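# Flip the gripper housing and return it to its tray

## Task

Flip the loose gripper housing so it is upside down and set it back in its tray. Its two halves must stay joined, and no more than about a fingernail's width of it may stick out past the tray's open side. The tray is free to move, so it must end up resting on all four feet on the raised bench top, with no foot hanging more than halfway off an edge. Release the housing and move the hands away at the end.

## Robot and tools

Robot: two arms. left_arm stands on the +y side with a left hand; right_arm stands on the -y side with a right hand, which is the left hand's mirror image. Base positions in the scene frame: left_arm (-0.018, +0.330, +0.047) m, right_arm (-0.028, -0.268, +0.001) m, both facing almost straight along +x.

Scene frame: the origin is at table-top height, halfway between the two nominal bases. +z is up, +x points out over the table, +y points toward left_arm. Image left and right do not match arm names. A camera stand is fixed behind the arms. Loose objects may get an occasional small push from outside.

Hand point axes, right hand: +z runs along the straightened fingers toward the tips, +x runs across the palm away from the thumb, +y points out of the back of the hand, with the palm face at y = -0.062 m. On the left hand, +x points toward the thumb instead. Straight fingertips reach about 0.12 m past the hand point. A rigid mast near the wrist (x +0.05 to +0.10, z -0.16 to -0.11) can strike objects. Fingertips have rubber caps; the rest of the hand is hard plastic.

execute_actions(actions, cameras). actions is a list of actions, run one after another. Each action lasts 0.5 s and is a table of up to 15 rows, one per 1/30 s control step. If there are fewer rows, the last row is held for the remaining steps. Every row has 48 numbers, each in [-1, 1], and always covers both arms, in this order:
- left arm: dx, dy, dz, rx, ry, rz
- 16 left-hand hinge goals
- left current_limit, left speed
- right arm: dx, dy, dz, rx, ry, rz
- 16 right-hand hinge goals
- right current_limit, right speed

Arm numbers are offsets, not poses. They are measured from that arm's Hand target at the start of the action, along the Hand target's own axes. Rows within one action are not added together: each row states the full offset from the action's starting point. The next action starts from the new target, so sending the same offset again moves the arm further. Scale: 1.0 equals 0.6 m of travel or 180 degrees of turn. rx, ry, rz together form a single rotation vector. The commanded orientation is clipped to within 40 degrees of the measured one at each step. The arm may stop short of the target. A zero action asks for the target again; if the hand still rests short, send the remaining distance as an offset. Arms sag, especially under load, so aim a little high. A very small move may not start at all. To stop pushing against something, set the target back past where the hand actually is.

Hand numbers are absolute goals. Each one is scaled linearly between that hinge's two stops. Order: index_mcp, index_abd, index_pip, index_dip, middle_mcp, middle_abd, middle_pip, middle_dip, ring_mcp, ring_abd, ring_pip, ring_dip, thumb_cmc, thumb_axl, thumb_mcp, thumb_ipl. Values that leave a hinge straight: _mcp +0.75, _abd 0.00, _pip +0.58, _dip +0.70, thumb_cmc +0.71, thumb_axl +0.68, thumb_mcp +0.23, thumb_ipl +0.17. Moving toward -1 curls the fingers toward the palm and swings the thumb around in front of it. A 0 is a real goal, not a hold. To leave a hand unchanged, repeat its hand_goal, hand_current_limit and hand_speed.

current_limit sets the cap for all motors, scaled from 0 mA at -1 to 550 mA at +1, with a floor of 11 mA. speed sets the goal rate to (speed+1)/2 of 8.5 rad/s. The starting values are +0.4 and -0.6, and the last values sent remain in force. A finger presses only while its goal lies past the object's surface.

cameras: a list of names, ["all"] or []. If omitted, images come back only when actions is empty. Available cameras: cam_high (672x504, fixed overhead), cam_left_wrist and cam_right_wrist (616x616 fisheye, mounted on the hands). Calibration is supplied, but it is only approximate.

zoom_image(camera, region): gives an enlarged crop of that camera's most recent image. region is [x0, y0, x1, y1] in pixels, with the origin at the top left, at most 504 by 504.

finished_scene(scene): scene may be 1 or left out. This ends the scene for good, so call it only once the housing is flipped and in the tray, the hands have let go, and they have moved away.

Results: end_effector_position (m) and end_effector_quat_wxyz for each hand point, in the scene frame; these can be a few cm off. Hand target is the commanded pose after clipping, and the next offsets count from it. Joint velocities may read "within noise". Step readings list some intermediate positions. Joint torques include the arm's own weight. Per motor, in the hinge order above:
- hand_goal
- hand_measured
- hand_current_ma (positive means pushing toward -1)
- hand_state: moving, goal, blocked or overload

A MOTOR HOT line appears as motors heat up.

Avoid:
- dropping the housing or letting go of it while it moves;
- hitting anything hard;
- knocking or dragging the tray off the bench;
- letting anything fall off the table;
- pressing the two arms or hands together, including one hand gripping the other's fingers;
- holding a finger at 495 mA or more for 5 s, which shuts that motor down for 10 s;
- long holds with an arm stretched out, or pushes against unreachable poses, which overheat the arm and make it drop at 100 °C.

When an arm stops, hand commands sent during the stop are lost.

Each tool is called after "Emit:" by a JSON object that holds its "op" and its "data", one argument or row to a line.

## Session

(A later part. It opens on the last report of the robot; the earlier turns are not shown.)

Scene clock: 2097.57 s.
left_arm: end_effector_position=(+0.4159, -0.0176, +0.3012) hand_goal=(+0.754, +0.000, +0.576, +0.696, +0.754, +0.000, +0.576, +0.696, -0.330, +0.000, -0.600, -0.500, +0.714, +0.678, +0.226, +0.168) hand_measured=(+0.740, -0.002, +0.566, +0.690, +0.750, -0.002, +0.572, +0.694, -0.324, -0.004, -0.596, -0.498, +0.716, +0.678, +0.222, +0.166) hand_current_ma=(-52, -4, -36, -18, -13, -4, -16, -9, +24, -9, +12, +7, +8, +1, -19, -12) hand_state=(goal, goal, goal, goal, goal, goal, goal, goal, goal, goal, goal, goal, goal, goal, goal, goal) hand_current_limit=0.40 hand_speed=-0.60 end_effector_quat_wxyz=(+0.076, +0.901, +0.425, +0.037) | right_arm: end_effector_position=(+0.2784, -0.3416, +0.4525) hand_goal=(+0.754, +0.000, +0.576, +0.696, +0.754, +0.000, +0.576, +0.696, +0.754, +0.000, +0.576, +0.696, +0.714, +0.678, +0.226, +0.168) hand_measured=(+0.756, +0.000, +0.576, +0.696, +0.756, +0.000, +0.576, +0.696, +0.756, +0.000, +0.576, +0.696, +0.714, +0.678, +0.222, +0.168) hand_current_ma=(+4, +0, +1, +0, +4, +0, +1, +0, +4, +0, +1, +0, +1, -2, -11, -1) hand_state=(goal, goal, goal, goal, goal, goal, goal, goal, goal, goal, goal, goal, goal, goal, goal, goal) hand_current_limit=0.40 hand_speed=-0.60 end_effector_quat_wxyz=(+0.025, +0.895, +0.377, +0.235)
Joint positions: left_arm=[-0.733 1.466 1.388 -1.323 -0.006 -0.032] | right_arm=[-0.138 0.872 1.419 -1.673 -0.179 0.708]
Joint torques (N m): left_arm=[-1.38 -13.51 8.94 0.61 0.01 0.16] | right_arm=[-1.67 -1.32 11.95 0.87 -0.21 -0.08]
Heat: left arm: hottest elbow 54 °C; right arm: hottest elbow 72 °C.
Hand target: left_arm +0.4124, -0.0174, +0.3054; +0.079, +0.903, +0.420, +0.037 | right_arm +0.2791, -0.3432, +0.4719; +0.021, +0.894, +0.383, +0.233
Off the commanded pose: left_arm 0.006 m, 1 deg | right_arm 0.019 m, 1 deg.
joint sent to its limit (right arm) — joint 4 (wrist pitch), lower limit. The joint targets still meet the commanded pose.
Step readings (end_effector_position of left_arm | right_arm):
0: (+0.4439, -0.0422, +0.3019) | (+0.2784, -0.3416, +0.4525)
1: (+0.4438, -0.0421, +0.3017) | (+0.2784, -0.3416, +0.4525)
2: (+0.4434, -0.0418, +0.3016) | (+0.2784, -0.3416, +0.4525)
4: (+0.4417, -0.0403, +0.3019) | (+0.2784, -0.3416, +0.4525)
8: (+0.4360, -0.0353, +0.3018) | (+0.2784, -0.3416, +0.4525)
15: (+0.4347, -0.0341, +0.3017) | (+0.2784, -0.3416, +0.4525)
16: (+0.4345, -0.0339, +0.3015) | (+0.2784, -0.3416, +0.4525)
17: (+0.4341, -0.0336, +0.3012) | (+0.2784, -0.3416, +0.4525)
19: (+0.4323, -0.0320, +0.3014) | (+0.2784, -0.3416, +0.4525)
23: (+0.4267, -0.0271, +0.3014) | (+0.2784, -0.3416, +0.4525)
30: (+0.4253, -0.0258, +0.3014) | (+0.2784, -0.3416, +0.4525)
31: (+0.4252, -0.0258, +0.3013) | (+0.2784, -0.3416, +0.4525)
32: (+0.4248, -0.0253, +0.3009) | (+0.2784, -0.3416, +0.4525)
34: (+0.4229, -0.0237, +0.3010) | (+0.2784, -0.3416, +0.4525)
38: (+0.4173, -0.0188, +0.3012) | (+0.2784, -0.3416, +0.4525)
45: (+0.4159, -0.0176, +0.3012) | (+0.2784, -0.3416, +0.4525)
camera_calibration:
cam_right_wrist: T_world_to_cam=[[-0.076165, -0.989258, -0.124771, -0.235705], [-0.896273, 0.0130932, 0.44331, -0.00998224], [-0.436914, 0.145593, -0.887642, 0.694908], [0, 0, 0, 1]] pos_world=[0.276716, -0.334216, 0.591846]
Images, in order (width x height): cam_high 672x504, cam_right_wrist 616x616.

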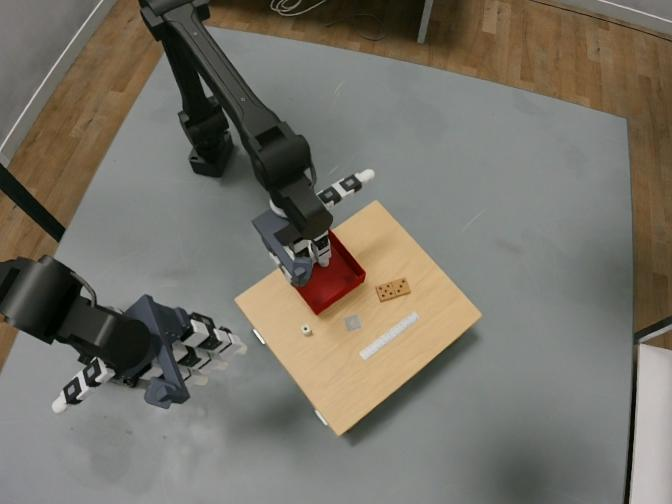

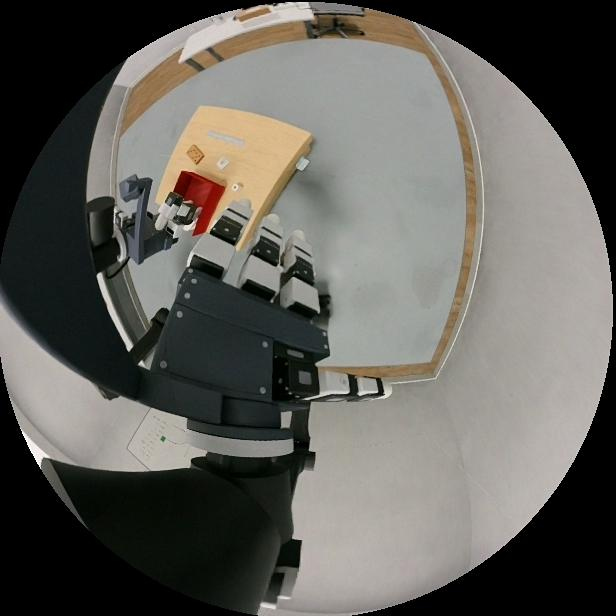

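Emit:
{"op": "execute_actions", "data": {
  "actions": [
    [[0,0.033,0.0058,0,0,0,0.754,0,0.576,0.696,0.754,0,0.576,0.696,-0.33,0,-0.6,-0.5,0.714,0.678,0.226,0.168,0.4,-0.6,0,0,0,0,0,0,0.754,0,0.576,0.696,0.754,0,0.576,0.696,0.754,0,0.576,0.696,0.714,0.678,0.226,0.168,0.4,-0.6]],
    [[0,0.0145,-0.082,0,0,0,0.754,0,0.576,0.696,0.754,0,0.576,0.696,-0.33,0,-0.6,-0.5,0.714,0.678,0.226,0.168,0.4,-0.6,0,0,0,0,0,0,0.754,0,0.576,0.696,0.754,0,0.576,0.696,0.754,0,0.576,0.696,0.714,0.678,0.226,0.168,0.4,-0.6]],
    [[0,0.0633,-0.0747,0,0,0,0.754,0,0.576,0.696,0.754,0,0.576,0.696,-0.33,0,-0.6,-0.5,0.714,0.678,0.226,0.168,0.4,-0.6,0,0,0,0,0,0,0.754,0,0.576,0.696,0.754,0,0.576,0.696,0.754,0,0.576,0.696,0.714,0.678,0.226,0.168,0.4,-0.6]],
    [[0.05,0.08,0.013,0,0,0,0.754,0,0.576,0.696,0.754,0,0.576,0.696,-0.33,0,-0.6,-0.5,0.714,0.678,0.226,0.168,0.4,-0.6,0,0,0,0,0,0,0.754,0,0.576,0.696,0.754,0,0.576,0.696,0.754,0,0.576,0.696,0.714,0.678,0.226,0.168,0.4,-0.6]]
  ],
  "cameras": ["all"]
}}

Emit:
{"op": "zoom_image", "data": {
  "camera": "cam_right_wrist",
  "region": [130, 140, 250, 260]
}}

Emit:
{"op": "zoom_image", "data": {
  "camera": "cam_high",
  "region": [250, 210, 370, 330]
}}

Scene clock: 2116.50 s.
left_arm: end_effector_position=(+0.5032, -0.0496, +0.3852) hand_goal=(+0.754, +0.000, +0.576, +0.696, +0.754, +0.000, +0.576, +0.696, -0.330, +0.000, -0.600, -0.500, +0.714, +0.678, +0.226, +0.168) hand_measured=(+0.754, -0.002, +0.574, +0.694, +0.756, -0.002, +0.578, +0.696, -0.322, -0.002, -0.596, -0.498, +0.716, +0.678, +0.222, +0.166) hand_current_ma=(+1, -4, -7, -9, +4, -4, +9, +2, +27, -8, +10, +7, +8, +1, -19, -12) hand_state=(goal, goal, goal, goal, goal, goal, goal, goal, goal, goal, goal, goal, goal, goal, goal, goal) hand_current_limit=0.40 hand_speed=-0.60 end_effector_quat_wxyz=(+0.063, +0.900, +0.430, +0.030) | right_arm: end_effector_position=(+0.2784, -0.3416, +0.4525) hand_goal=(+0.754, +0.000, +0.576, +0.696, +0.754, +0.000, +0.576, +0.696, +0.754, +0.000, +0.576, +0.696, +0.714, +0.678, +0.226, +0.168) hand_measured=(+0.756, +0.000, +0.576, +0.696, +0.756, +0.000, +0.576, +0.696, +0.756, +0.000, +0.576, +0.696, +0.714, +0.678, +0.222, +0.168) hand_current_ma=(+4, +0, +1, +0, +4, +0, +1, +0, +4, +0, +1, +0, +1, -2, -11, -1) hand_state=(goal, goal, goal, goal, goal, goal, goal, goal, goal, goal, goal, goal, goal, goal, goal, goal) hand_current_limit=0.40 hand_speed=-0.60 end_effector_quat_wxyz=(+0.025, +0.895, +0.377, +0.235)
Joint positions: left_arm=[-0.671 1.738 1.948 -1.641 0.003 0.02] | right_arm=[-0.138 0.872 1.419 -1.673 -0.179 0.708]
Joint torques (N m): left_arm=[-0.97 -16.73 12.89 0.47 0.02 0.21] | right_arm=[-1.2 -1.38 11.99 0.84 -0.22 -0.07]
Heat: left arm: hottest elbow 56 °C; right arm: hottest elbow 72 °C.
Hand target: left_arm +0.5068, -0.0578, +0.4068; +0.079, +0.903, +0.420, +0.037 | right_arm +0.2791, -0.3432, +0.4719; +0.021, +0.894, +0.383, +0.233
Off the commanded pose: left_arm 0.024 m, 2 deg | right_arm 0.019 m, 1 deg.
joint sent to its limit (right arm) — joint 4 (wrist pitch), lower limit. The joint targets still meet the commanded pose.
Step readings (end_effector_position of left_arm | right_arm):
0: (+0.4159, -0.0176, +0.3012) | (+0.2784, -0.3416, +0.4525)
1: (+0.4159, -0.0176, +0.3012) | (+0.2784, -0.3416, +0.4525)
2: (+0.4159, -0.0176, +0.3012) | (+0.2784, -0.3416, +0.4525)
4: (+0.4160, -0.0176, +0.3010) | (+0.2784, -0.3416, +0.4525)
8: (+0.4168, -0.0183, +0.3007) | (+0.2784, -0.3416, +0.4525)
15: (+0.4182, -0.0196, +0.3012) | (+0.2784, -0.3416, +0.4525)
16: (+0.4181, -0.0195, +0.3016) | (+0.2784, -0.3416, +0.4525)
17: (+0.4177, -0.0191, +0.3026) | (+0.2784, -0.3416, +0.4525)
19: (+0.4166, -0.0182, +0.3064) | (+0.2784, -0.3416, +0.4525)
23: (+0.4183, -0.0197, +0.3245) | (+0.2784, -0.3416, +0.4525)
30: (+0.4203, -0.0214, +0.3400) | (+0.2784, -0.3416, +0.4525)
31: (+0.4201, -0.0213, +0.3406) | (+0.2784, -0.3416, +0.4525)
32: (+0.4199, -0.0211, +0.3418) | (+0.2784, -0.3416, +0.4525)
34: (+0.4236, -0.0244, +0.3503) | (+0.2784, -0.3416, +0.4525)
38: (+0.4381, -0.0371, +0.3797) | (+0.2784, -0.3416, +0.4525)
45: (+0.4415, -0.0401, +0.3995) | (+0.2784, -0.3416, +0.4525)
46: (+0.4421, -0.0404, +0.3993) | (+0.2784, -0.3416, +0.4525)
47: (+0.4437, -0.0413, +0.3992) | (+0.2784, -0.3416, +0.4525)
49: (+0.4547, -0.0468, +0.4015) | (+0.2784, -0.3416, +0.4525)
53: (+0.4859, -0.0511, +0.3989) | (+0.2784, -0.3416, +0.4525)
60: (+0.5024, -0.0478, +0.3772) | (+0.2784, -0.3416, +0.4525)
camera_calibration:
cam_left_wrist: T_world_to_cam=[[-0.984806, -0.168934, -0.0402313, 0.465218], [-0.149841, 0.709527, 0.688563, -0.206662], [-0.0877762, 0.684129, -0.72406, 0.479663], [0, 0, 0, 1]] pos_world=[0.469286, -0.102928, 0.508321]
cam_right_wrist: T_world_to_cam=[[-0.076165, -0.989258, -0.124771, -0.235705], [-0.896273, 0.0130932, 0.44331, -0.00998224], [-0.436914, 0.145593, -0.887642, 0.694908], [0, 0, 0, 1]] pos_world=[0.276716, -0.334216, 0.591846]

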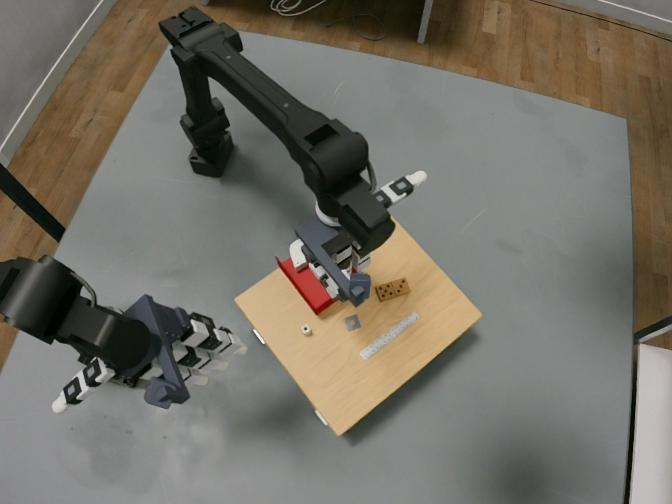

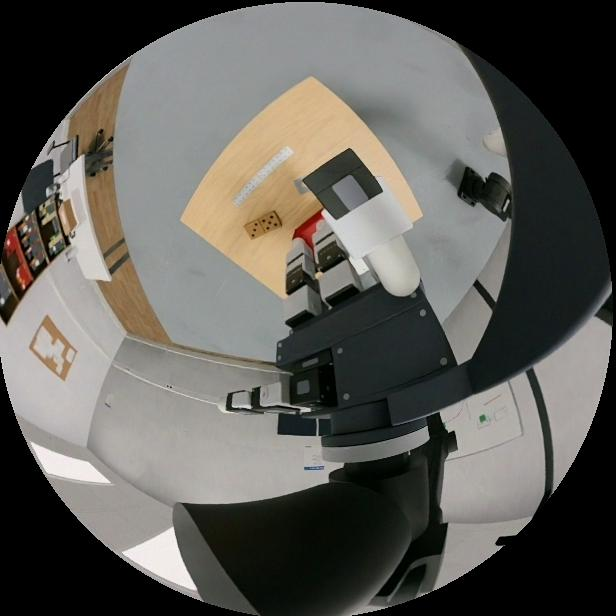

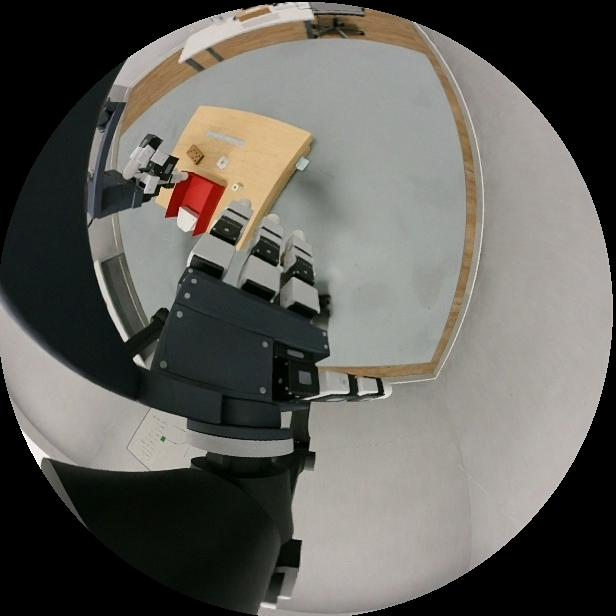

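Scaled by 4.200 from the camera's 616x616 image, which has a finer 880x880 frame.

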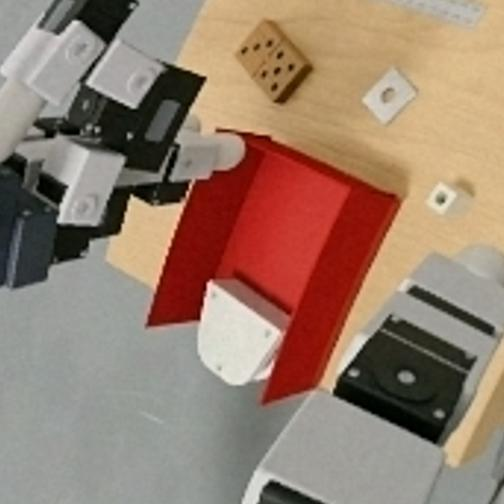

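Scaled by 4.200 from the camera's 672x504 image, which has a finer 960x720 frame.

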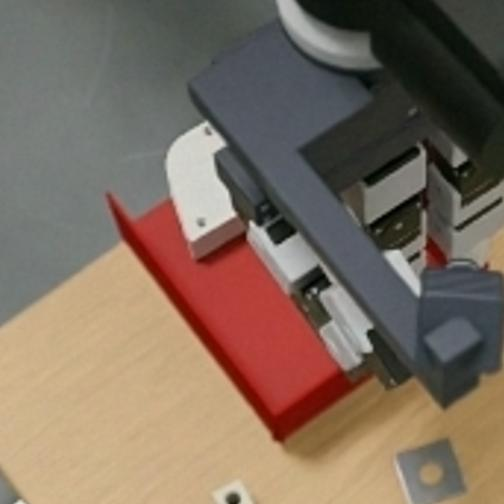

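Emit:
{"op": "execute_actions", "data": {
  "actions": [
    [[-0.0089,-0.066,-0.0116,0,0,0,0.754,0,0.576,0.696,0.754,0,0.576,0.696,-0.33,0,-0.6,-0.5,0.714,0.678,0.226,0.168,0.4,-0.6,0,0,0,0,0,0,0.754,0,0.576,0.696,0.754,0,0.576,0.696,0.754,0,0.576,0.696,0.714,0.678,0.226,0.168,0.4,-0.6]],
    [[-0.0089,-0.066,-0.0116,0,0,0,0.754,0,0.576,0.696,0.754,0,0.576,0.696,-0.33,0,-0.6,-0.5,0.714,0.678,0.226,0.168,0.4,-0.6,0,0,0,0,0,0,0.754,0,0.576,0.696,0.754,0,0.576,0.696,0.754,0,0.576,0.696,0.714,0.678,0.226,0.168,0.4,-0.6]],
    [[0,-0.0098,0.0555,0,0,0,0.754,0,0.576,0.696,0.754,0,0.576,0.696,-0.33,0,-0.6,-0.5,0.714,0.678,0.226,0.168,0.4,-0.6,0,0,0,0,0,0,0.754,0,0.576,0.696,0.754,0,0.576,0.696,0.754,0,0.576,0.696,0.714,0.678,0.226,0.168,0.4,-0.6]]
  ],
  "cameras": ["cam_high","cam_right_wrist"]
}}

Emit:
{"op": "zoom_image", "data": {
  "camera": "cam_right_wrist",
  "region": [130, 140, 250, 260]
}}

Emit:
{"op": "zoom_image", "data": {
  "camera": "cam_high",
  "region": [250, 210, 370, 330]
}}

Scene clock: 2137.37 s.
left_arm: end_effector_position=(+0.4393, -0.0092, +0.3662) hand_goal=(+0.754, +0.000, +0.576, +0.696, +0.754, +0.000, +0.576, +0.696, -0.330, +0.000, -0.600, -0.500, +0.714, +0.678, +0.226, +0.168) hand_measured=(+0.754, -0.002, +0.574, +0.694, +0.754, -0.002, +0.578, +0.696, -0.322, -0.002, -0.596, -0.498, +0.716, +0.678, +0.222, +0.166) hand_current_ma=(+0, -4, -7, -9, +0, -4, +8, +2, +27, -8, +10, +7, +7, +1, -19, -12) hand_state=(goal, goal, goal, goal, goal, goal, goal, goal, goal, goal, goal, goal, goal, goal, goal, goal) hand_current_limit=0.40 hand_speed=-0.60 end_effector_quat_wxyz=(+0.069, +0.903, +0.424, +0.032) | right_arm: end_effector_position=(+0.2784, -0.3416, +0.4525) hand_goal=(+0.754, +0.000, +0.576, +0.696, +0.754, +0.000, +0.576, +0.696, +0.754, +0.000, +0.576, +0.696, +0.714, +0.678, +0.226, +0.168) hand_measured=(+0.756, +0.000, +0.576, +0.696, +0.756, +0.000, +0.576, +0.696, +0.756, +0.000, +0.576, +0.696, +0.714, +0.678, +0.222, +0.168) hand_current_ma=(+4, +0, +1, +0, +4, +0, +1, +0, +4, +0, +1, +0, +1, -2, -11, -1) hand_state=(goal, goal, goal, goal, goal, goal, goal, goal, goal, goal, goal, goal, goal, goal, goal, goal) hand_current_limit=0.40 hand_speed=-0.60 end_effector_quat_wxyz=(+0.025, +0.895, +0.377, +0.235)
Joint positions: left_arm=[-0.684 1.511 1.612 -1.519 0.003 0.021] | right_arm=[-0.138 0.872 1.419 -1.673 -0.179 0.708]
Joint torques (N m): left_arm=[-1.73 -13.8 9.35 1.1 -0.08 0.04] | right_arm=[-1.32 -1.26 12.03 0.81 -0.22 -0.07]
Heat: left arm: hottest elbow 61 °C; right arm: hottest elbow 72 °C.
Hand target: left_arm +0.4387, -0.0141, +0.3729; +0.079, +0.903, +0.420, +0.037 | right_arm +0.2791, -0.3432, +0.4719; +0.021, +0.894, +0.383, +0.233
Off the commanded pose: left_arm 0.008 m, 1 deg | right_arm 0.019 m, 1 deg.
joint sent to its limit (right arm) — joint 4 (wrist pitch), lower limit. The joint targets still meet the commanded pose.
Step readings (end_effector_position of left_arm | right_arm):
0: (+0.5032, -0.0497, +0.3852) | (+0.2784, -0.3416, +0.4525)
1: (+0.5032, -0.0497, +0.3852) | (+0.2784, -0.3416, +0.4525)
2: (+0.5029, -0.0495, +0.3854) | (+0.2784, -0.3416, +0.4525)
4: (+0.4987, -0.0462, +0.3836) | (+0.2784, -0.3416, +0.4525)
8: (+0.4840, -0.0357, +0.3834) | (+0.2784, -0.3416, +0.4525)
15: (+0.4757, -0.0304, +0.4031) | (+0.2784, -0.3416, +0.4525)
16: (+0.4751, -0.0299, +0.4036) | (+0.2784, -0.3416, +0.4525)
17: (+0.4737, -0.0294, +0.4029) | (+0.2784, -0.3416, +0.4525)
19: (+0.4653, -0.0243, +0.3961) | (+0.2784, -0.3416, +0.4525)
23: (+0.4483, -0.0136, +0.3879) | (+0.2784, -0.3416, +0.4525)
30: (+0.4415, -0.0101, +0.4003) | (+0.2784, -0.3416, +0.4525)
31: (+0.4412, -0.0101, +0.4007) | (+0.2784, -0.3416, +0.4525)
32: (+0.4416, -0.0104, +0.3998) | (+0.2784, -0.3416, +0.4525)
34: (+0.4407, -0.0103, +0.3932) | (+0.2784, -0.3416, +0.4525)
38: (+0.4383, -0.0084, +0.3723) | (+0.2784, -0.3416, +0.4525)
45: (+0.4389, -0.0089, +0.3660) | (+0.2784, -0.3416, +0.4525)
camera_calibration:
cam_right_wrist: T_world_to_cam=[[-0.076165, -0.989258, -0.124771, -0.235705], [-0.896273, 0.0130932, 0.44331, -0.00998224], [-0.436914, 0.145593, -0.887642, 0.694908], [0, 0, 0, 1]] pos_world=[0.276716, -0.334216, 0.591846]
Images, in order (width x height): cam_high 672x504, cam_right_wrist 616x616.

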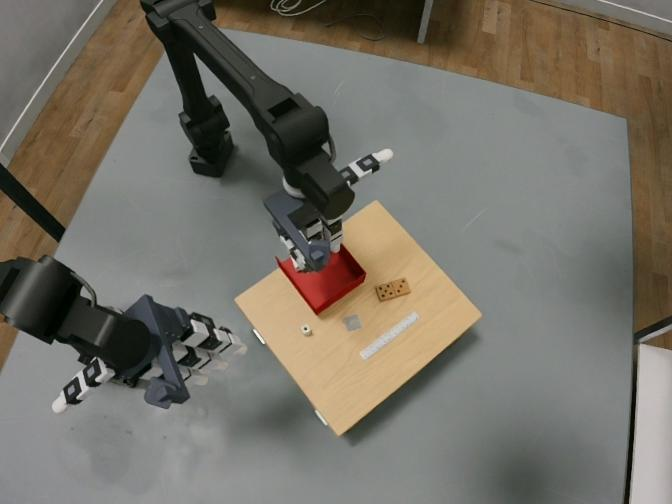

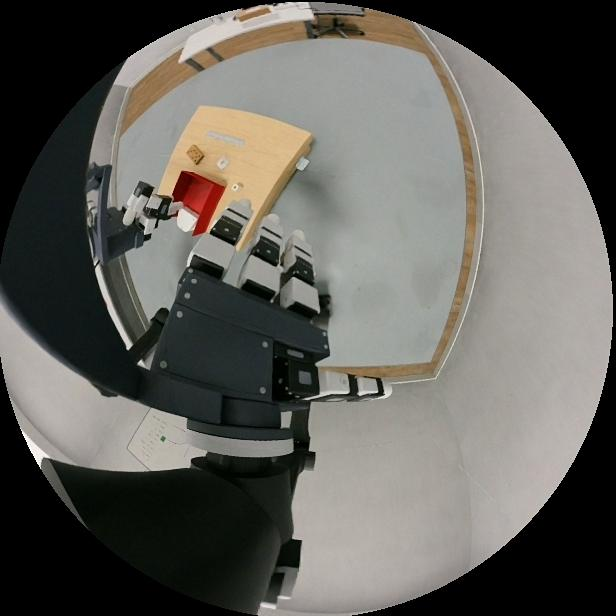

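Scaled by 4.200 from the camera's 616x616 image, which has a finer 880x880 frame.

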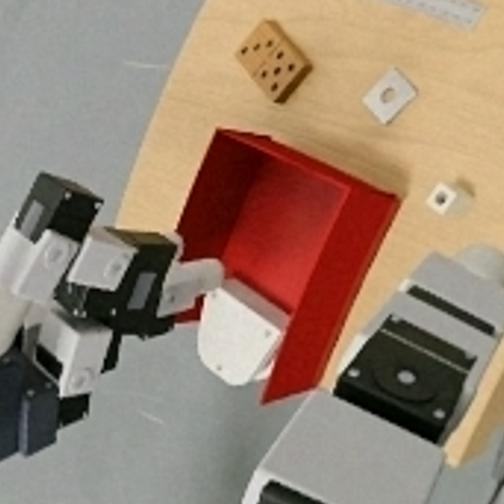

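Scaled by 4.200 from the camera's 672x504 image, which has a finer 960x720 frame.

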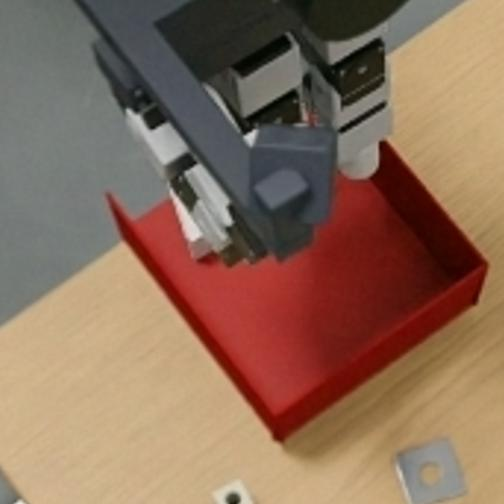

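Emit:
{"op": "execute_actions", "data": {
  "actions": [
    [[0,-0.0098,0.0555,0,0,0,0.754,0,0.576,0.696,0.754,0,0.576,0.696,-0.33,0,-0.6,-0.5,0.714,0.678,0.226,0.168,0.4,-0.6,0,0,0,0,0,0,0.754,0,0.576,0.696,0.754,0,0.576,0.696,0.754,0,0.576,0.696,0.714,0.678,0.226,0.168,0.4,-0.6]],
    [[0,-0.0098,0.0555,0,0,0,0.754,0,0.576,0.696,0.754,0,0.576,0.696,-0.33,0,-0.6,-0.5,0.714,0.678,0.226,0.168,0.4,-0.6,0,0,0,0,0,0,0.754,0,0.576,0.696,0.754,0,0.576,0.696,0.754,0,0.576,0.696,0.714,0.678,0.226,0.168,0.4,-0.6]],
    [[0,-0.0205,-0.0036,0,0,0,0.754,0,0.576,0.696,0.754,0,0.576,0.696,-0.33,0,-0.6,-0.5,0.714,0.678,0.226,0.168,0.4,-0.6,0,0,0,0,0,0,0.754,0,0.576,0.696,0.754,0,0.576,0.696,0.754,0,0.576,0.696,0.714,0.678,0.226,0.168,0.4,-0.6]]
  ],
  "cameras": ["cam_high","cam_right_wrist"]
}}

Emit:
{"op": "zoom_image", "data": {
  "camera": "cam_right_wrist",
  "region": [130, 140, 250, 260]
}}

Emit:
{"op": "zoom_image", "data": {
  "camera": "cam_high",
  "region": [250, 210, 370, 330]
}}

Scene clock: 2146.97 s.
left_arm: end_effector_position=(+0.4325, -0.0037, +0.3007) hand_goal=(+0.754, +0.000, +0.576, +0.696, +0.754, +0.000, +0.576, +0.696, -0.330, +0.000, -0.600, -0.500, +0.714, +0.678, +0.226, +0.168) hand_measured=(+0.744, -0.002, +0.570, +0.694, +0.754, -0.002, +0.578, +0.696, -0.322, -0.002, -0.596, -0.498, +0.716, +0.678, +0.222, +0.166) hand_current_ma=(-42, -6, -20, -9, -1, -4, +7, +2, +27, -8, +10, +7, +7, +1, -19, -12) hand_state=(goal, goal, goal, goal, goal, goal, goal, goal, goal, goal, goal, goal, goal, goal, goal, goal) hand_current_limit=0.40 hand_speed=-0.60 end_effector_quat_wxyz=(+0.073, +0.902, +0.423, +0.034) | right_arm: end_effector_position=(+0.2784, -0.3416, +0.4525) hand_goal=(+0.754, +0.000, +0.576, +0.696, +0.754, +0.000, +0.576, +0.696, +0.754, +0.000, +0.576, +0.696, +0.714, +0.678, +0.226, +0.168) hand_measured=(+0.756, +0.000, +0.576, +0.696, +0.756, +0.000, +0.576, +0.696, +0.756, +0.000, +0.576, +0.696, +0.714, +0.678, +0.222, +0.168) hand_current_ma=(+4, +0, +1, +0, +4, +0, +1, +0, +4, +0, +1, +0, +1, -2, -11, -1) hand_state=(goal, goal, goal, goal, goal, goal, goal, goal, goal, goal, goal, goal, goal, goal, goal, goal) hand_current_limit=0.40 hand_speed=-0.60 end_effector_quat_wxyz=(+0.025, +0.895, +0.377, +0.235)
Joint positions: left_arm=[-0.684 1.48 1.405 -1.334 0.003 0.021] | right_arm=[-0.138 0.872 1.419 -1.673 -0.179 0.708]
Joint torques (N m): left_arm=[-1.55 -14.27 8.54 1.01 -0.06 0.04] | right_arm=[-1.26 -1.44 12.04 0.85 -0.21 -0.07]
Heat: left arm: hottest elbow 60 °C; right arm: hottest elbow 72 °C.
Hand target: left_arm +0.4291, -0.0060, +0.3052; +0.079, +0.903, +0.420, +0.037 | right_arm +0.2791, -0.3432, +0.4719; +0.021, +0.894, +0.383, +0.233
Off the commanded pose: left_arm 0.006 m, 1 deg | right_arm 0.019 m, 1 deg.
joint sent to its limit (right arm) — joint 4 (wrist pitch), lower limit. The joint targets still meet the commanded pose.
Step readings (end_effector_position of left_arm | right_arm):
0: (+0.4393, -0.0092, +0.3662) | (+0.2784, -0.3416, +0.4525)
1: (+0.4393, -0.0092, +0.3656) | (+0.2784, -0.3416, +0.4525)
2: (+0.4400, -0.0097, +0.3643) | (+0.2784, -0.3416, +0.4525)
4: (+0.4407, -0.0103, +0.3582) | (+0.2784, -0.3416, +0.4525)
8: (+0.4381, -0.0083, +0.3381) | (+0.2784, -0.3416, +0.4525)
15: (+0.4384, -0.0085, +0.3329) | (+0.2784, -0.3416, +0.4525)
16: (+0.4387, -0.0087, +0.3326) | (+0.2784, -0.3416, +0.4525)
17: (+0.4394, -0.0093, +0.3311) | (+0.2784, -0.3416, +0.4525)
19: (+0.4404, -0.0100, +0.3254) | (+0.2784, -0.3416, +0.4525)
23: (+0.4374, -0.0077, +0.3064) | (+0.2784, -0.3416, +0.4525)
30: (+0.4378, -0.0080, +0.3022) | (+0.2784, -0.3416, +0.4525)
31: (+0.4378, -0.0080, +0.3020) | (+0.2784, -0.3416, +0.4525)
32: (+0.4377, -0.0079, +0.3014) | (+0.2784, -0.3416, +0.4525)
34: (+0.4367, -0.0071, +0.3004) | (+0.2784, -0.3416, +0.4525)
38: (+0.4333, -0.0044, +0.3009) | (+0.2784, -0.3416, +0.4525)
45: (+0.4325, -0.0037, +0.3007) | (+0.2784, -0.3416, +0.4525)
camera_calibration:
cam_right_wrist: T_world_to_cam=[[-0.076165, -0.989258, -0.124771, -0.235705], [-0.896273, 0.0130932, 0.44331, -0.00998224], [-0.436914, 0.145593, -0.887642, 0.694908], [0, 0, 0, 1]] pos_world=[0.276716, -0.334216, 0.591846]
Images, in order (width x height): cam_high 672x504, cam_right_wrist 616x616.

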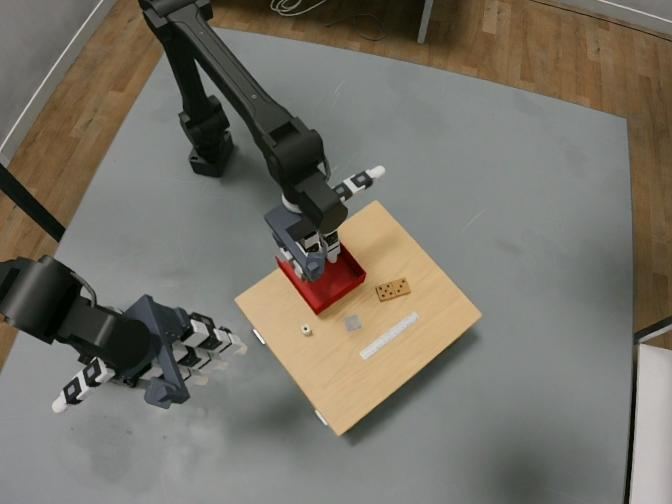

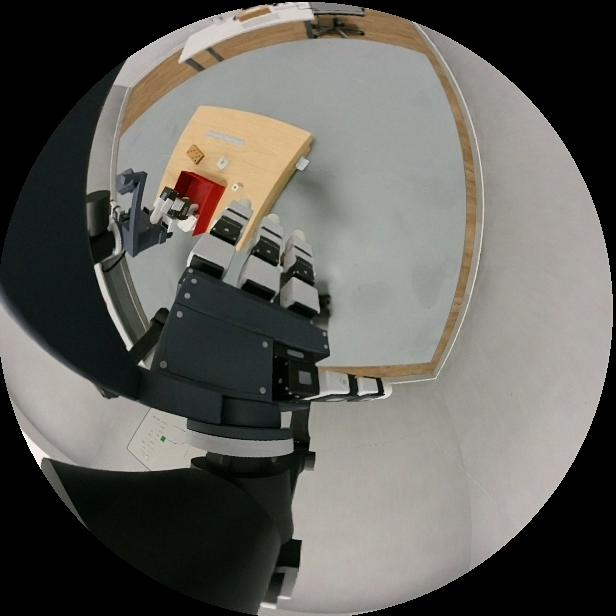

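Scaled by 4.200 from the camera's 616x616 image, which has a finer 880x880 frame.

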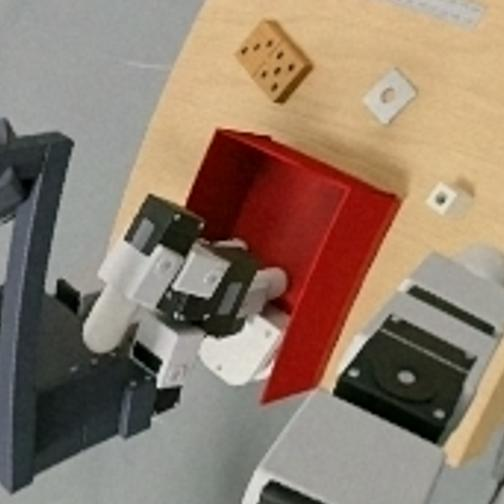

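Scaled by 4.200 from the camera's 672x504 image, which has a finer 960x720 frame.

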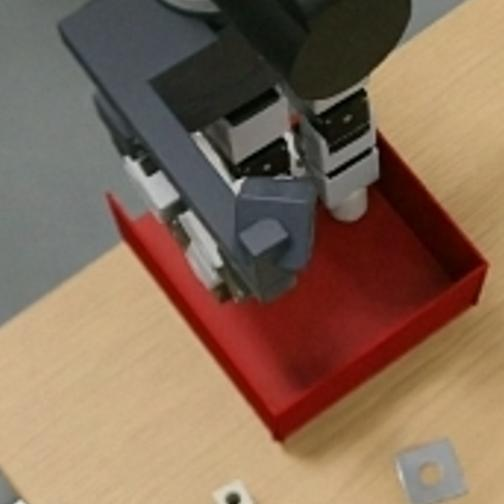

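Emit:
{"op": "execute_actions", "data": {
  "actions": [
    [[0,-0.0205,-0.0036,0,0,0,0.754,0,0.576,0.696,0.754,0,0.576,0.696,-0.33,0,-0.6,-0.5,0.714,0.678,0.226,0.168,0.4,-0.6,0,0,0,0,0,0,0.754,0,0.576,0.696,0.754,0,0.576,0.696,0.754,0,0.576,0.696,0.714,0.678,0.226,0.168,0.4,-0.6]],
    [[0,-0.005,-0.001,0,0,0,0.754,0,0.576,0.696,0.754,0,0.576,0.696,-0.33,0,-0.6,-0.5,0.714,0.678,0.226,0.168,0.4,-0.6,0,0,0,0,0,0,0.754,0,0.576,0.696,0.754,0,0.576,0.696,0.754,0,0.576,0.696,0.714,0.678,0.226,0.168,0.4,-0.6]],
    [[0,0.033,0.0058,0,0,0,0.754,0,0.576,0.696,0.754,0,0.576,0.696,-0.33,0,-0.6,-0.5,0.714,0.678,0.226,0.168,0.4,-0.6,0,0,0,0,0,0,0.754,0,0.576,0.696,0.754,0,0.576,0.696,0.754,0,0.576,0.696,0.714,0.678,0.226,0.168,0.4,-0.6]],
    [[0,0.0145,-0.082,0,0,0,0.754,0,0.576,0.696,0.754,0,0.576,0.696,-0.33,0,-0.6,-0.5,0.714,0.678,0.226,0.168,0.4,-0.6,0,0,0,0,0,0,0.754,0,0.576,0.696,0.754,0,0.576,0.696,0.754,0,0.576,0.696,0.714,0.678,0.226,0.168,0.4,-0.6]],
    [[0,0.0145,-0.082,0,0,0,0.754,0,0.576,0.696,0.754,0,0.576,0.696,-0.33,0,-0.6,-0.5,0.714,0.678,0.226,0.168,0.4,-0.6,0,0,0,0,0,0,0.754,0,0.576,0.696,0.754,0,0.576,0.696,0.754,0,0.576,0.696,0.714,0.678,0.226,0.168,0.4,-0.6]],
    [[0.13,0.03,0.005,0,0,0,0.754,0,0.576,0.696,0.754,0,0.576,0.696,-0.33,0,-0.6,-0.5,0.714,0.678,0.226,0.168,0.4,-0.6,0,0,0,0,0,0,0.754,0,0.576,0.696,0.754,0,0.576,0.696,0.754,0,0.576,0.696,0.714,0.678,0.226,0.168,0.4,-0.6]]
  ],
  "cameras": ["all"]
}}

Emit:
{"op": "zoom_image", "data": {
  "camera": "cam_right_wrist",
  "region": [130, 140, 250, 260]
}}

Emit:
{"op": "zoom_image", "data": {
  "camera": "cam_high",
  "region": [240, 200, 360, 320]
}}

Scene clock: 2165.47 s.
left_arm: end_effector_position=(+0.4896, +0.0474, +0.3865) hand_goal=(+0.754, +0.000, +0.576, +0.696, +0.754, +0.000, +0.576, +0.696, -0.330, +0.000, -0.600, -0.500, +0.714, +0.678, +0.226, +0.168) hand_measured=(+0.752, -0.002, +0.574, +0.694, +0.756, -0.002, +0.578, +0.696, -0.322, -0.002, -0.596, -0.498, +0.716, +0.678, +0.222, +0.166) hand_current_ma=(-5, -4, -8, -9, +5, -3, +9, +2, +27, -7, +10, +7, +7, +1, -19, -12) hand_state=(goal, goal, goal, goal, goal, goal, goal, goal, goal, goal, goal, goal, goal, goal, goal, goal) hand_current_limit=0.40 hand_speed=-0.60 end_effector_quat_wxyz=(+0.066, +0.900, +0.430, +0.029) | right_arm: end_effector_position=(+0.2784, -0.3416, +0.4525) hand_goal=(+0.754, +0.000, +0.576, +0.696, +0.754, +0.000, +0.576, +0.696, +0.754, +0.000, +0.576, +0.696, +0.714, +0.678, +0.226, +0.168) hand_measured=(+0.756, +0.000, +0.576, +0.696, +0.756, +0.000, +0.576, +0.696, +0.756, +0.000, +0.576, +0.696, +0.714, +0.678, +0.222, +0.168) hand_current_ma=(+4, +0, +1, +0, +4, +0, +1, +0, +4, +0, +1, +0, +1, -2, -11, -1) hand_state=(goal, goal, goal, goal, goal, goal, goal, goal, goal, goal, goal, goal, goal, goal, goal, goal) hand_current_limit=0.40 hand_speed=-0.60 end_effector_quat_wxyz=(+0.025, +0.895, +0.377, +0.235)
Joint positions: left_arm=[-0.524 1.552 1.716 -1.593 0.029 0.165] | right_arm=[-0.138 0.872 1.419 -1.673 -0.179 0.708]
Joint torques (N m): left_arm=[-1.14 -13.22 13.03 0.35 0.06 0.19] | right_arm=[-1.32 -1.61 11.96 0.84 -0.24 -0.08]
Heat: left arm: hottest elbow 59 °C; right arm: hottest elbow 72 °C.
Hand target: left_arm +0.4968, +0.0388, +0.4055; +0.079, +0.903, +0.420, +0.037 | right_arm +0.2791, -0.3432, +0.4719; +0.021, +0.894, +0.383, +0.233
Off the commanded pose: left_arm 0.022 m, 2 deg | right_arm 0.019 m, 1 deg.
joint sent to its limit (right arm) — joint 4 (wrist pitch), lower limit. The joint targets still meet the commanded pose.
Step readings (end_effector_position of left_arm | right_arm):
0: (+0.4325, -0.0037, +0.3007) | (+0.2784, -0.3416, +0.4525)
1: (+0.4323, -0.0036, +0.3008) | (+0.2784, -0.3416, +0.4525)
2: (+0.4319, -0.0033, +0.3004) | (+0.2784, -0.3416, +0.4525)
4: (+0.4300, -0.0017, +0.3007) | (+0.2784, -0.3416, +0.4525)
8: (+0.4244, +0.0027, +0.3009) | (+0.2784, -0.3416, +0.4525)
15: (+0.4231, +0.0037, +0.3008) | (+0.2784, -0.3416, +0.4525)
16: (+0.4231, +0.0037, +0.3008) | (+0.2784, -0.3416, +0.4525)
17: (+0.4231, +0.0037, +0.3006) | (+0.2784, -0.3416, +0.4525)
19: (+0.4226, +0.0041, +0.3004) | (+0.2784, -0.3416, +0.4525)
23: (+0.4215, +0.0050, +0.3005) | (+0.2784, -0.3416, +0.4525)
30: (+0.4212, +0.0053, +0.3005) | (+0.2784, -0.3416, +0.4525)
31: (+0.4212, +0.0053, +0.3005) | (+0.2784, -0.3416, +0.4525)
32: (+0.4212, +0.0053, +0.3005) | (+0.2784, -0.3416, +0.4525)
34: (+0.4212, +0.0052, +0.3003) | (+0.2784, -0.3416, +0.4525)
38: (+0.4218, +0.0047, +0.3001) | (+0.2784, -0.3416, +0.4525)
45: (+0.4229, +0.0036, +0.3004) | (+0.2784, -0.3416, +0.4525)
46: (+0.4230, +0.0035, +0.3010) | (+0.2784, -0.3416, +0.4525)
47: (+0.4226, +0.0039, +0.3020) | (+0.2784, -0.3416, +0.4525)
49: (+0.4219, +0.0044, +0.3062) | (+0.2784, -0.3416, +0.4525)
53: (+0.4240, +0.0027, +0.3247) | (+0.2784, -0.3416, +0.4525)
60: (+0.4261, +0.0010, +0.3400) | (+0.2784, -0.3416, +0.4525)
61: (+0.4257, +0.0014, +0.3401) | (+0.2784, -0.3416, +0.4525)
62: (+0.4246, +0.0023, +0.3409) | (+0.2784, -0.3416, +0.4525)
64: (+0.4231, +0.0035, +0.3471) | (+0.2784, -0.3416, +0.4525)
68: (+0.4256, +0.0014, +0.3735) | (+0.2784, -0.3416, +0.4525)
75: (+0.4269, +0.0004, +0.3930) | (+0.2784, -0.3416, +0.4525)
76: (+0.4268, +0.0009, +0.3923) | (+0.2784, -0.3416, +0.4525)
77: (+0.4279, +0.0015, +0.3920) | (+0.2784, -0.3416, +0.4525)
79: (+0.4373, +0.0072, +0.3921) | (+0.2784, -0.3416, +0.4525)
83: (+0.4724, +0.0388, +0.3904) | (+0.2784, -0.3416, +0.4525)
90: (+0.4932, +0.0559, +0.3828) | (+0.2784, -0.3416, +0.4525)
camera_calibration:
cam_left_wrist: T_world_to_cam=[[-0.984691, -0.169658, -0.0400093, 0.468181], [-0.15084, 0.714315, 0.683375, -0.276292], [-0.0873609, 0.678948, -0.72897, 0.414946], [0, 0, 0, 1]] pos_world=[0.455587, -0.00493662, 0.510026]
cam_right_wrist: T_world_to_cam=[[-0.076165, -0.989258, -0.124771, -0.235705], [-0.896273, 0.0130932, 0.44331, -0.00998224], [-0.436914, 0.145593, -0.887642, 0.694908], [0, 0, 0, 1]] pos_world=[0.276716, -0.334216, 0.591846]

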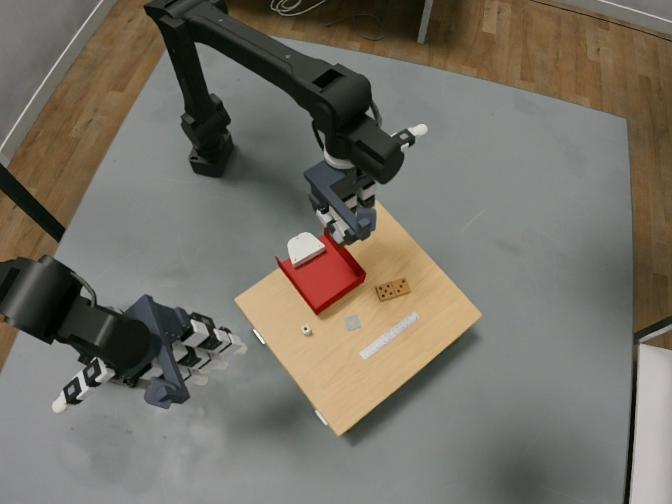

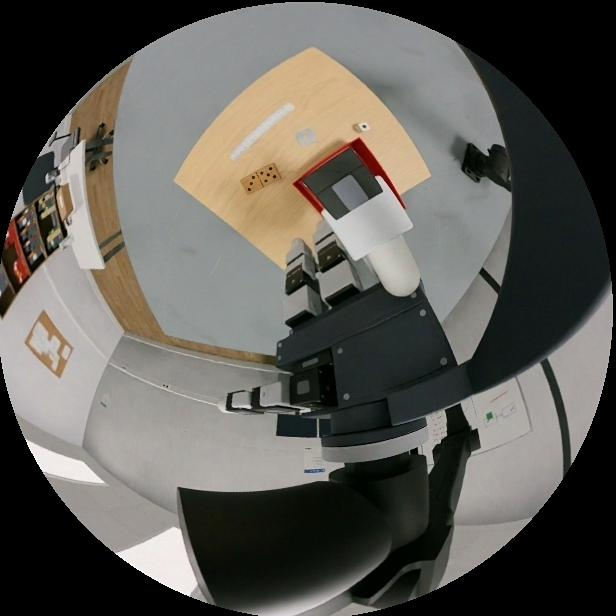

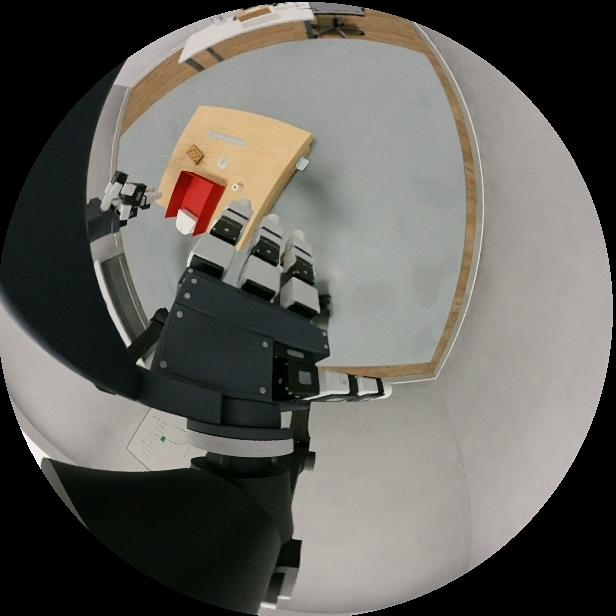

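Scaled by 4.200 from the camera's 616x616 image, which has a finer 880x880 frame.

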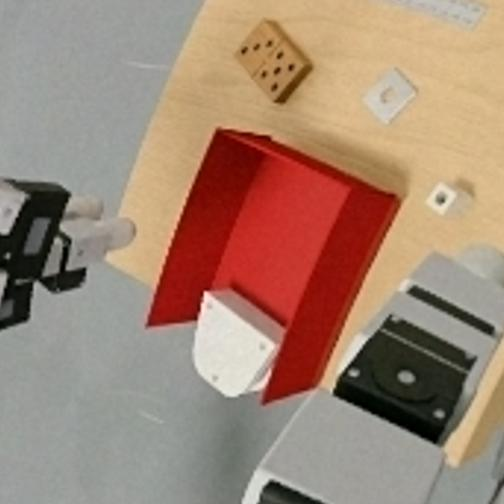

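Scaled by 4.200 from the camera's 672x504 image, which has a finer 960x720 frame.

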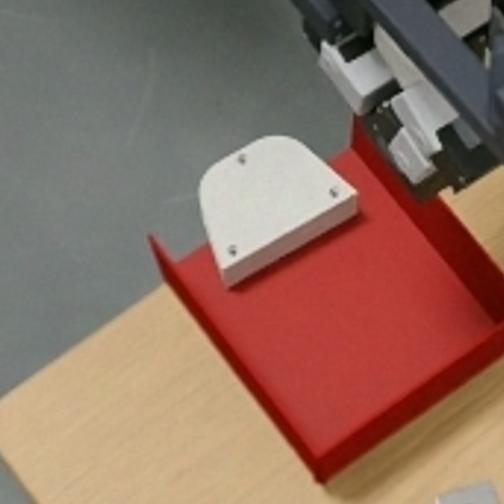

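Emit:
{"op": "execute_actions", "data": {
  "actions": [
    [[-0.0183,-0.0588,0.0151,-0.0492,0.0491,0.0585,0.754,0,0.576,0.696,0.754,0,0.576,0.696,-0.33,0,-0.6,-0.5,0.714,0.678,0.226,0.168,0.4,-0.6,0,0,0,0,0,0,0.754,0,0.576,0.696,0.754,0,0.576,0.696,0.754,0,0.576,0.696,0.714,0.678,0.226,0.168,0.4,-0.6]],
    [[-0.0303,-0.0556,0.0025,-0.0492,0.0491,0.0585,0.1,0,0.1,0.406,0.1,0,0.1,0.406,-0.33,0,-0.4,0,0.714,0.678,0.226,0.168,0.4,-0.6,0,0,0,0,0,0,0.754,0,0.576,0.696,0.754,0,0.576,0.696,0.754,0,0.576,0.696,0.714,0.678,0.226,0.168,0.4,-0.6]],
    [[-0.0392,-0.0485,-0.011,-0.0492,0.0491,0.0585,-0.548,0,-0.3,0.406,-0.548,0,-0.3,0.406,-0.548,0,-0.3,0.406,0.5,0.678,0.1,0,0.4,-0.6,0,0,0,0,0,0,0.754,0,0.576,0.696,0.754,0,0.576,0.696,0.754,0,0.576,0.696,0.714,0.678,0.226,0.168,0.4,-0.6]],
    [[-0.0445,-0.038,-0.0242,-0.0492,0.0491,0.0585,-0.548,0,-0.3,0.406,-0.548,0,-0.3,0.406,-0.548,0,-0.3,0.406,0.357,0.678,0,-0.373,0.4,-0.6,0,0,0,0,0,0,0.754,0,0.576,0.696,0.754,0,0.576,0.696,0.754,0,0.576,0.696,0.714,0.678,0.226,0.168,0.4,-0.6]],
    [[-0.0457,-0.025,-0.0361,-0.0492,0.0491,0.0585,-0.548,0,-0.3,0.406,-0.548,0,-0.3,0.406,-0.548,0,-0.3,0.406,0.357,0.678,0,-0.373,0.4,-0.6,0,0,0,0,0,0,0.754,0,0.576,0.696,0.754,0,0.576,0.696,0.754,0,0.576,0.696,0.714,0.678,0.226,0.168,0.4,-0.6]],
    [[-0.0426,-0.0104,-0.0458,-0.0492,0.0491,0.0585,-0.548,0,-0.3,0.406,-0.548,0,-0.3,0.406,-0.548,0,-0.3,0.406,0.357,0.678,0,-0.373,0.4,-0.6,0,0,0,0,0,0,0.754,0,0.576,0.696,0.754,0,0.576,0.696,0.754,0,0.576,0.696,0.714,0.678,0.226,0.168,0.4,-0.6]],
    [[-0.0355,0.0045,-0.0523,-0.0492,0.0491,0.0585,-0.548,0,-0.3,0.406,-0.548,0,-0.3,0.406,-0.548,0,-0.3,0.406,0.357,0.678,0,-0.373,0.4,-0.6,0,0,0,0,0,0,0.754,0,0.576,0.696,0.754,0,0.576,0.696,0.754,0,0.576,0.696,0.714,0.678,0.226,0.168,0.4,-0.6]],
    [[0,0,0,0,0,0,-0.548,0,-0.3,0.406,-0.548,0,-0.3,0.406,-0.548,0,-0.3,0.406,0.357,0.678,0,-0.373,0.4,-0.6,0,0,0,0,0,0,0.754,0,0.576,0.696,0.754,0,0.576,0.696,0.754,0,0.576,0.696,0.714,0.678,0.226,0.168,0.4,-0.6]]
  ],
  "cameras": ["all"]
}}

Emit:
{"op": "zoom_image", "data": {
  "camera": "cam_left_wrist",
  "region": [150, 60, 450, 360]
}}

Emit:
{"op": "zoom_image", "data": {
  "camera": "cam_high",
  "region": [200, 130, 380, 310]
}}

Scene clock: 2225.43 s.
left_arm: end_effector_position=(+0.2681, +0.1280, +0.3005) hand_goal=(-0.548, +0.000, -0.300, +0.406, -0.548, +0.000, -0.300, +0.406, -0.548, +0.000, -0.300, +0.406, +0.358, +0.678, +0.000, -0.372) hand_measured=(-0.546, -0.002, -0.298, +0.408, -0.546, -0.002, -0.298, +0.408, -0.546, -0.002, -0.302, +0.404, +0.358, +0.678, -0.002, -0.372) hand_current_ma=(+10, -4, +8, +9, +9, -3, +9, +9, +10, -7, -8, -9, -1, +1, -9, +3) hand_state=(goal, goal, goal, goal, goal, goal, goal, goal, goal, goal, goal, goal, goal, goal, goal, goal) hand_current_limit=0.40 hand_speed=-0.60 end_effector_quat_wxyz=(+0.249, +0.667, -0.240, +0.660) | right_arm: end_effector_position=(+0.2784, -0.3416, +0.4525) hand_goal=(+0.754, +0.000, +0.576, +0.696, +0.754, +0.000, +0.576, +0.696, +0.754, +0.000, +0.576, +0.696, +0.714, +0.678, +0.226, +0.168) hand_measured=(+0.756, +0.000, +0.576, +0.696, +0.756, +0.000, +0.576, +0.696, +0.756, +0.000, +0.576, +0.696, +0.714, +0.678, +0.222, +0.168) hand_current_ma=(+4, +0, +1, +0, +4, +0, +1, +0, +4, +0, +1, +0, +1, -2, -11, -1) hand_state=(goal, goal, goal, goal, goal, goal, goal, goal, goal, goal, goal, goal, goal, goal, goal, goal) hand_current_limit=0.40 hand_speed=-0.60 end_effector_quat_wxyz=(+0.025, +0.895, +0.377, +0.235)
Joint positions: left_arm=[-0.126 0.89 0.223 0.661 0.591 1.558] | right_arm=[-0.138 0.872 1.419 -1.673 -0.179 0.708]
Joint torques (N m): left_arm=[-0.38 -1.61 8.34 2.58 0.12 -0.2] | right_arm=[-1.44 -1.32 12.01 0.76 -0.2 -0.07]
Heat: left arm: hottest elbow 60 °C; right arm: hottest elbow 72 °C.
Hand target: left_arm +0.2700, +0.1295, +0.2999; +0.243, +0.663, -0.243, +0.665 | right_arm +0.2791, -0.3432, +0.4719; +0.021, +0.894, +0.383, +0.233
Off the commanded pose: left_arm 0.002 m, 1 deg | right_arm 0.019 m, 1 deg.
joint sent to its limit (right arm) — joint 4 (wrist pitch), lower limit. The joint targets still meet the commanded pose.
Step readings (end_effector_position of left_arm | right_arm):
0: (+0.4896, +0.0474, +0.3865) | (+0.2784, -0.3416, +0.4525)
1: (+0.4899, +0.0476, +0.3865) | (+0.2784, -0.3416, +0.4525)
2: (+0.4916, +0.0488, +0.3859) | (+0.2784, -0.3416, +0.4525)
4: (+0.4905, +0.0519, +0.3814) | (+0.2784, -0.3416, +0.4525)
8: (+0.4712, +0.0612, +0.3694) | (+0.2784, -0.3416, +0.4525)
15: (+0.4651, +0.0588, +0.3867) | (+0.2784, -0.3416, +0.4525)
16: (+0.4654, +0.0586, +0.3875) | (+0.2784, -0.3416, +0.4525)
17: (+0.4661, +0.0596, +0.3868) | (+0.2784, -0.3416, +0.4525)
19: (+0.4596, +0.0642, +0.3779) | (+0.2784, -0.3416, +0.4525)
23: (+0.4366, +0.0739, +0.3565) | (+0.2784, -0.3416, +0.4525)
30: (+0.4323, +0.0688, +0.3674) | (+0.2784, -0.3416, +0.4525)
31: (+0.4323, +0.0680, +0.3683) | (+0.2784, -0.3416, +0.4525)
32: (+0.4325, +0.0681, +0.3690) | (+0.2784, -0.3416, +0.4525)
34: (+0.4259, +0.0719, +0.3634) | (+0.2784, -0.3416, +0.4525)
38: (+0.4018, +0.0800, +0.3456) | (+0.2784, -0.3416, +0.4525)
45: (+0.3981, +0.0773, +0.3524) | (+0.2784, -0.3416, +0.4525)
46: (+0.3985, +0.0772, +0.3529) | (+0.2784, -0.3416, +0.4525)
47: (+0.3983, +0.0772, +0.3533) | (+0.2784, -0.3416, +0.4525)
49: (+0.3914, +0.0806, +0.3501) | (+0.2784, -0.3416, +0.4525)
53: (+0.3698, +0.0902, +0.3340) | (+0.2784, -0.3416, +0.4525)
60: (+0.3662, +0.0908, +0.3368) | (+0.2784, -0.3416, +0.4525)
61: (+0.3659, +0.0903, +0.3374) | (+0.2784, -0.3416, +0.4525)
62: (+0.3646, +0.0895, +0.3386) | (+0.2784, -0.3416, +0.4525)
64: (+0.3566, +0.0915, +0.3371) | (+0.2784, -0.3416, +0.4525)
68: (+0.3376, +0.1006, +0.3228) | (+0.2784, -0.3416, +0.4525)
75: (+0.3328, +0.1035, +0.3243) | (+0.2784, -0.3416, +0.4525)
76: (+0.3320, +0.1029, +0.3256) | (+0.2784, -0.3416, +0.4525)
77: (+0.3295, +0.1020, +0.3270) | (+0.2784, -0.3416, +0.4525)
79: (+0.3204, +0.1030, +0.3261) | (+0.2784, -0.3416, +0.4525)
83: (+0.3047, +0.1118, +0.3107) | (+0.2784, -0.3416, +0.4525)
90: (+0.2993, +0.1161, +0.3122) | (+0.2784, -0.3416, +0.4525)
91: (+0.2982, +0.1156, +0.3133) | (+0.2784, -0.3416, +0.4525)
92: (+0.2941, +0.1148, +0.3141) | (+0.2784, -0.3416, +0.4525)
94: (+0.2828, +0.1160, +0.3140) | (+0.2784, -0.3416, +0.4525)
98: (+0.2688, +0.1243, +0.3030) | (+0.2784, -0.3416, +0.4525)
105: (+0.2681, +0.1282, +0.2978) | (+0.2784, -0.3416, +0.4525)
106: (+0.2682, +0.1281, +0.2979) | (+0.2784, -0.3416, +0.4525)
107: (+0.2682, +0.1280, +0.2982) | (+0.2784, -0.3416, +0.4525)
109: (+0.2682, +0.1280, +0.2988) | (+0.2784, -0.3416, +0.4525)
113: (+0.2681, +0.1280, +0.3000) | (+0.2784, -0.3416, +0.4525)
120: (+0.2681, +0.1280, +0.3005) | (+0.2784, -0.3416, +0.4525)
camera_calibration:
cam_left_wrist: T_world_to_cam=[[0.377646, 0.527969, -0.760679, 0.0223456], [-0.27282, 0.848488, 0.453472, -0.223757], [0.884846, 0.0362766, 0.464468, -0.258796], [0, 0, 0, 1]] pos_world=[0.159511, 0.187445, 0.238668]
cam_right_wrist: T_world_to_cam=[[-0.076165, -0.989258, -0.124771, -0.235705], [-0.896273, 0.0130932, 0.44331, -0.00998224], [-0.436914, 0.145593, -0.887642, 0.694908], [0, 0, 0, 1]] pos_world=[0.276716, -0.334216, 0.591846]

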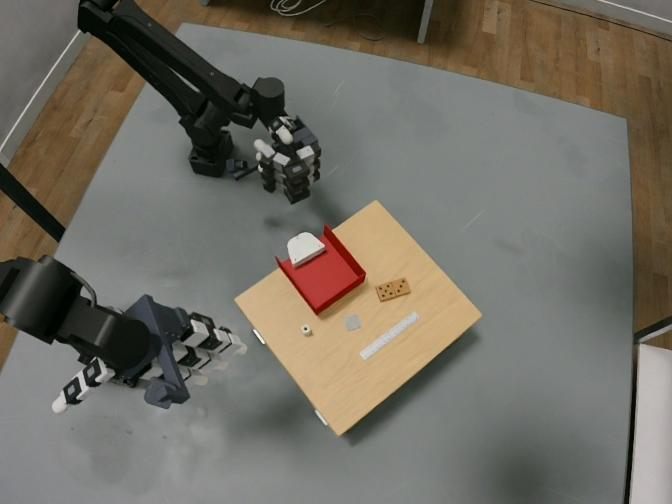

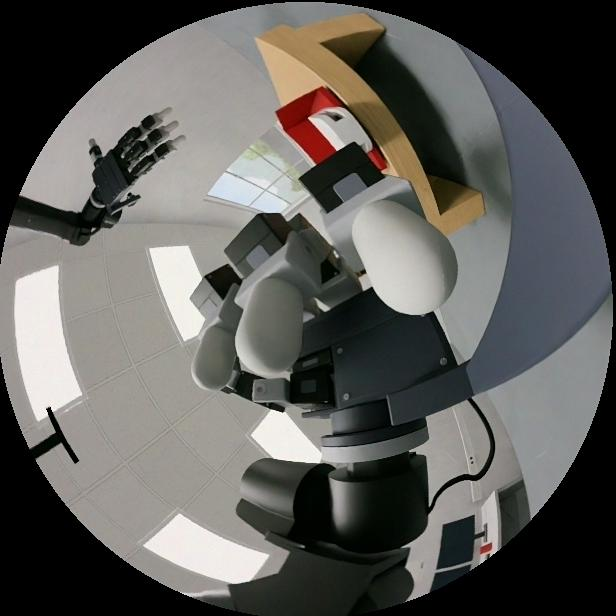

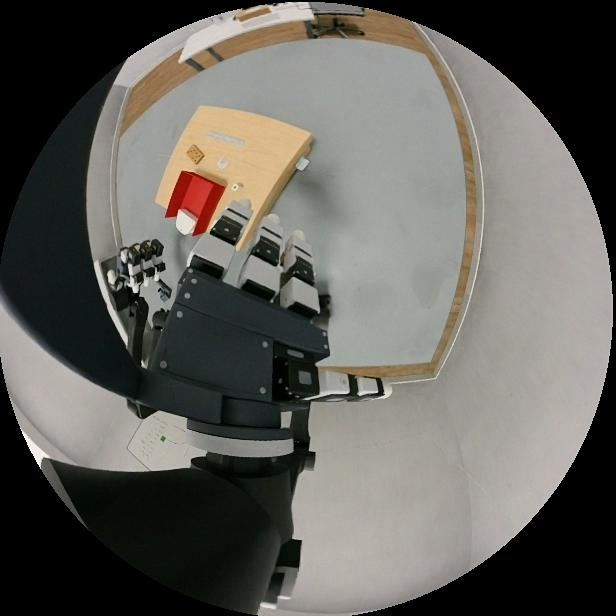

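Scaled by 1.680 from the camera's 616x616 image, which has a finer 880x880 frame.

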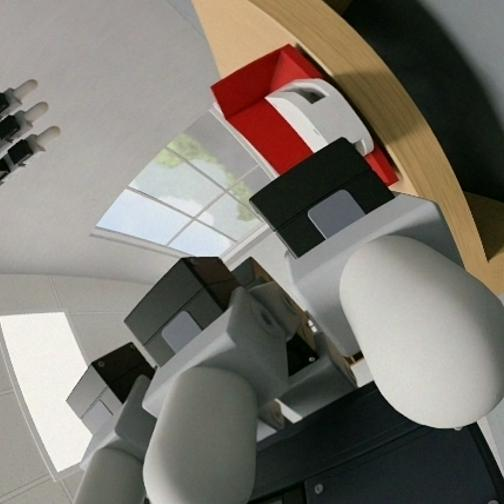

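Scaled by 2.800 from the camera's 672x504 image, which has a finer 960x720 frame.

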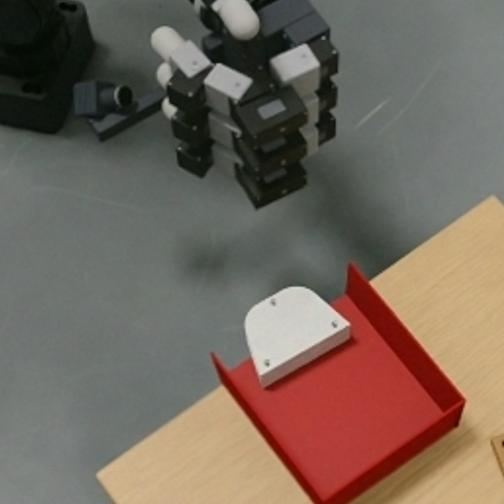

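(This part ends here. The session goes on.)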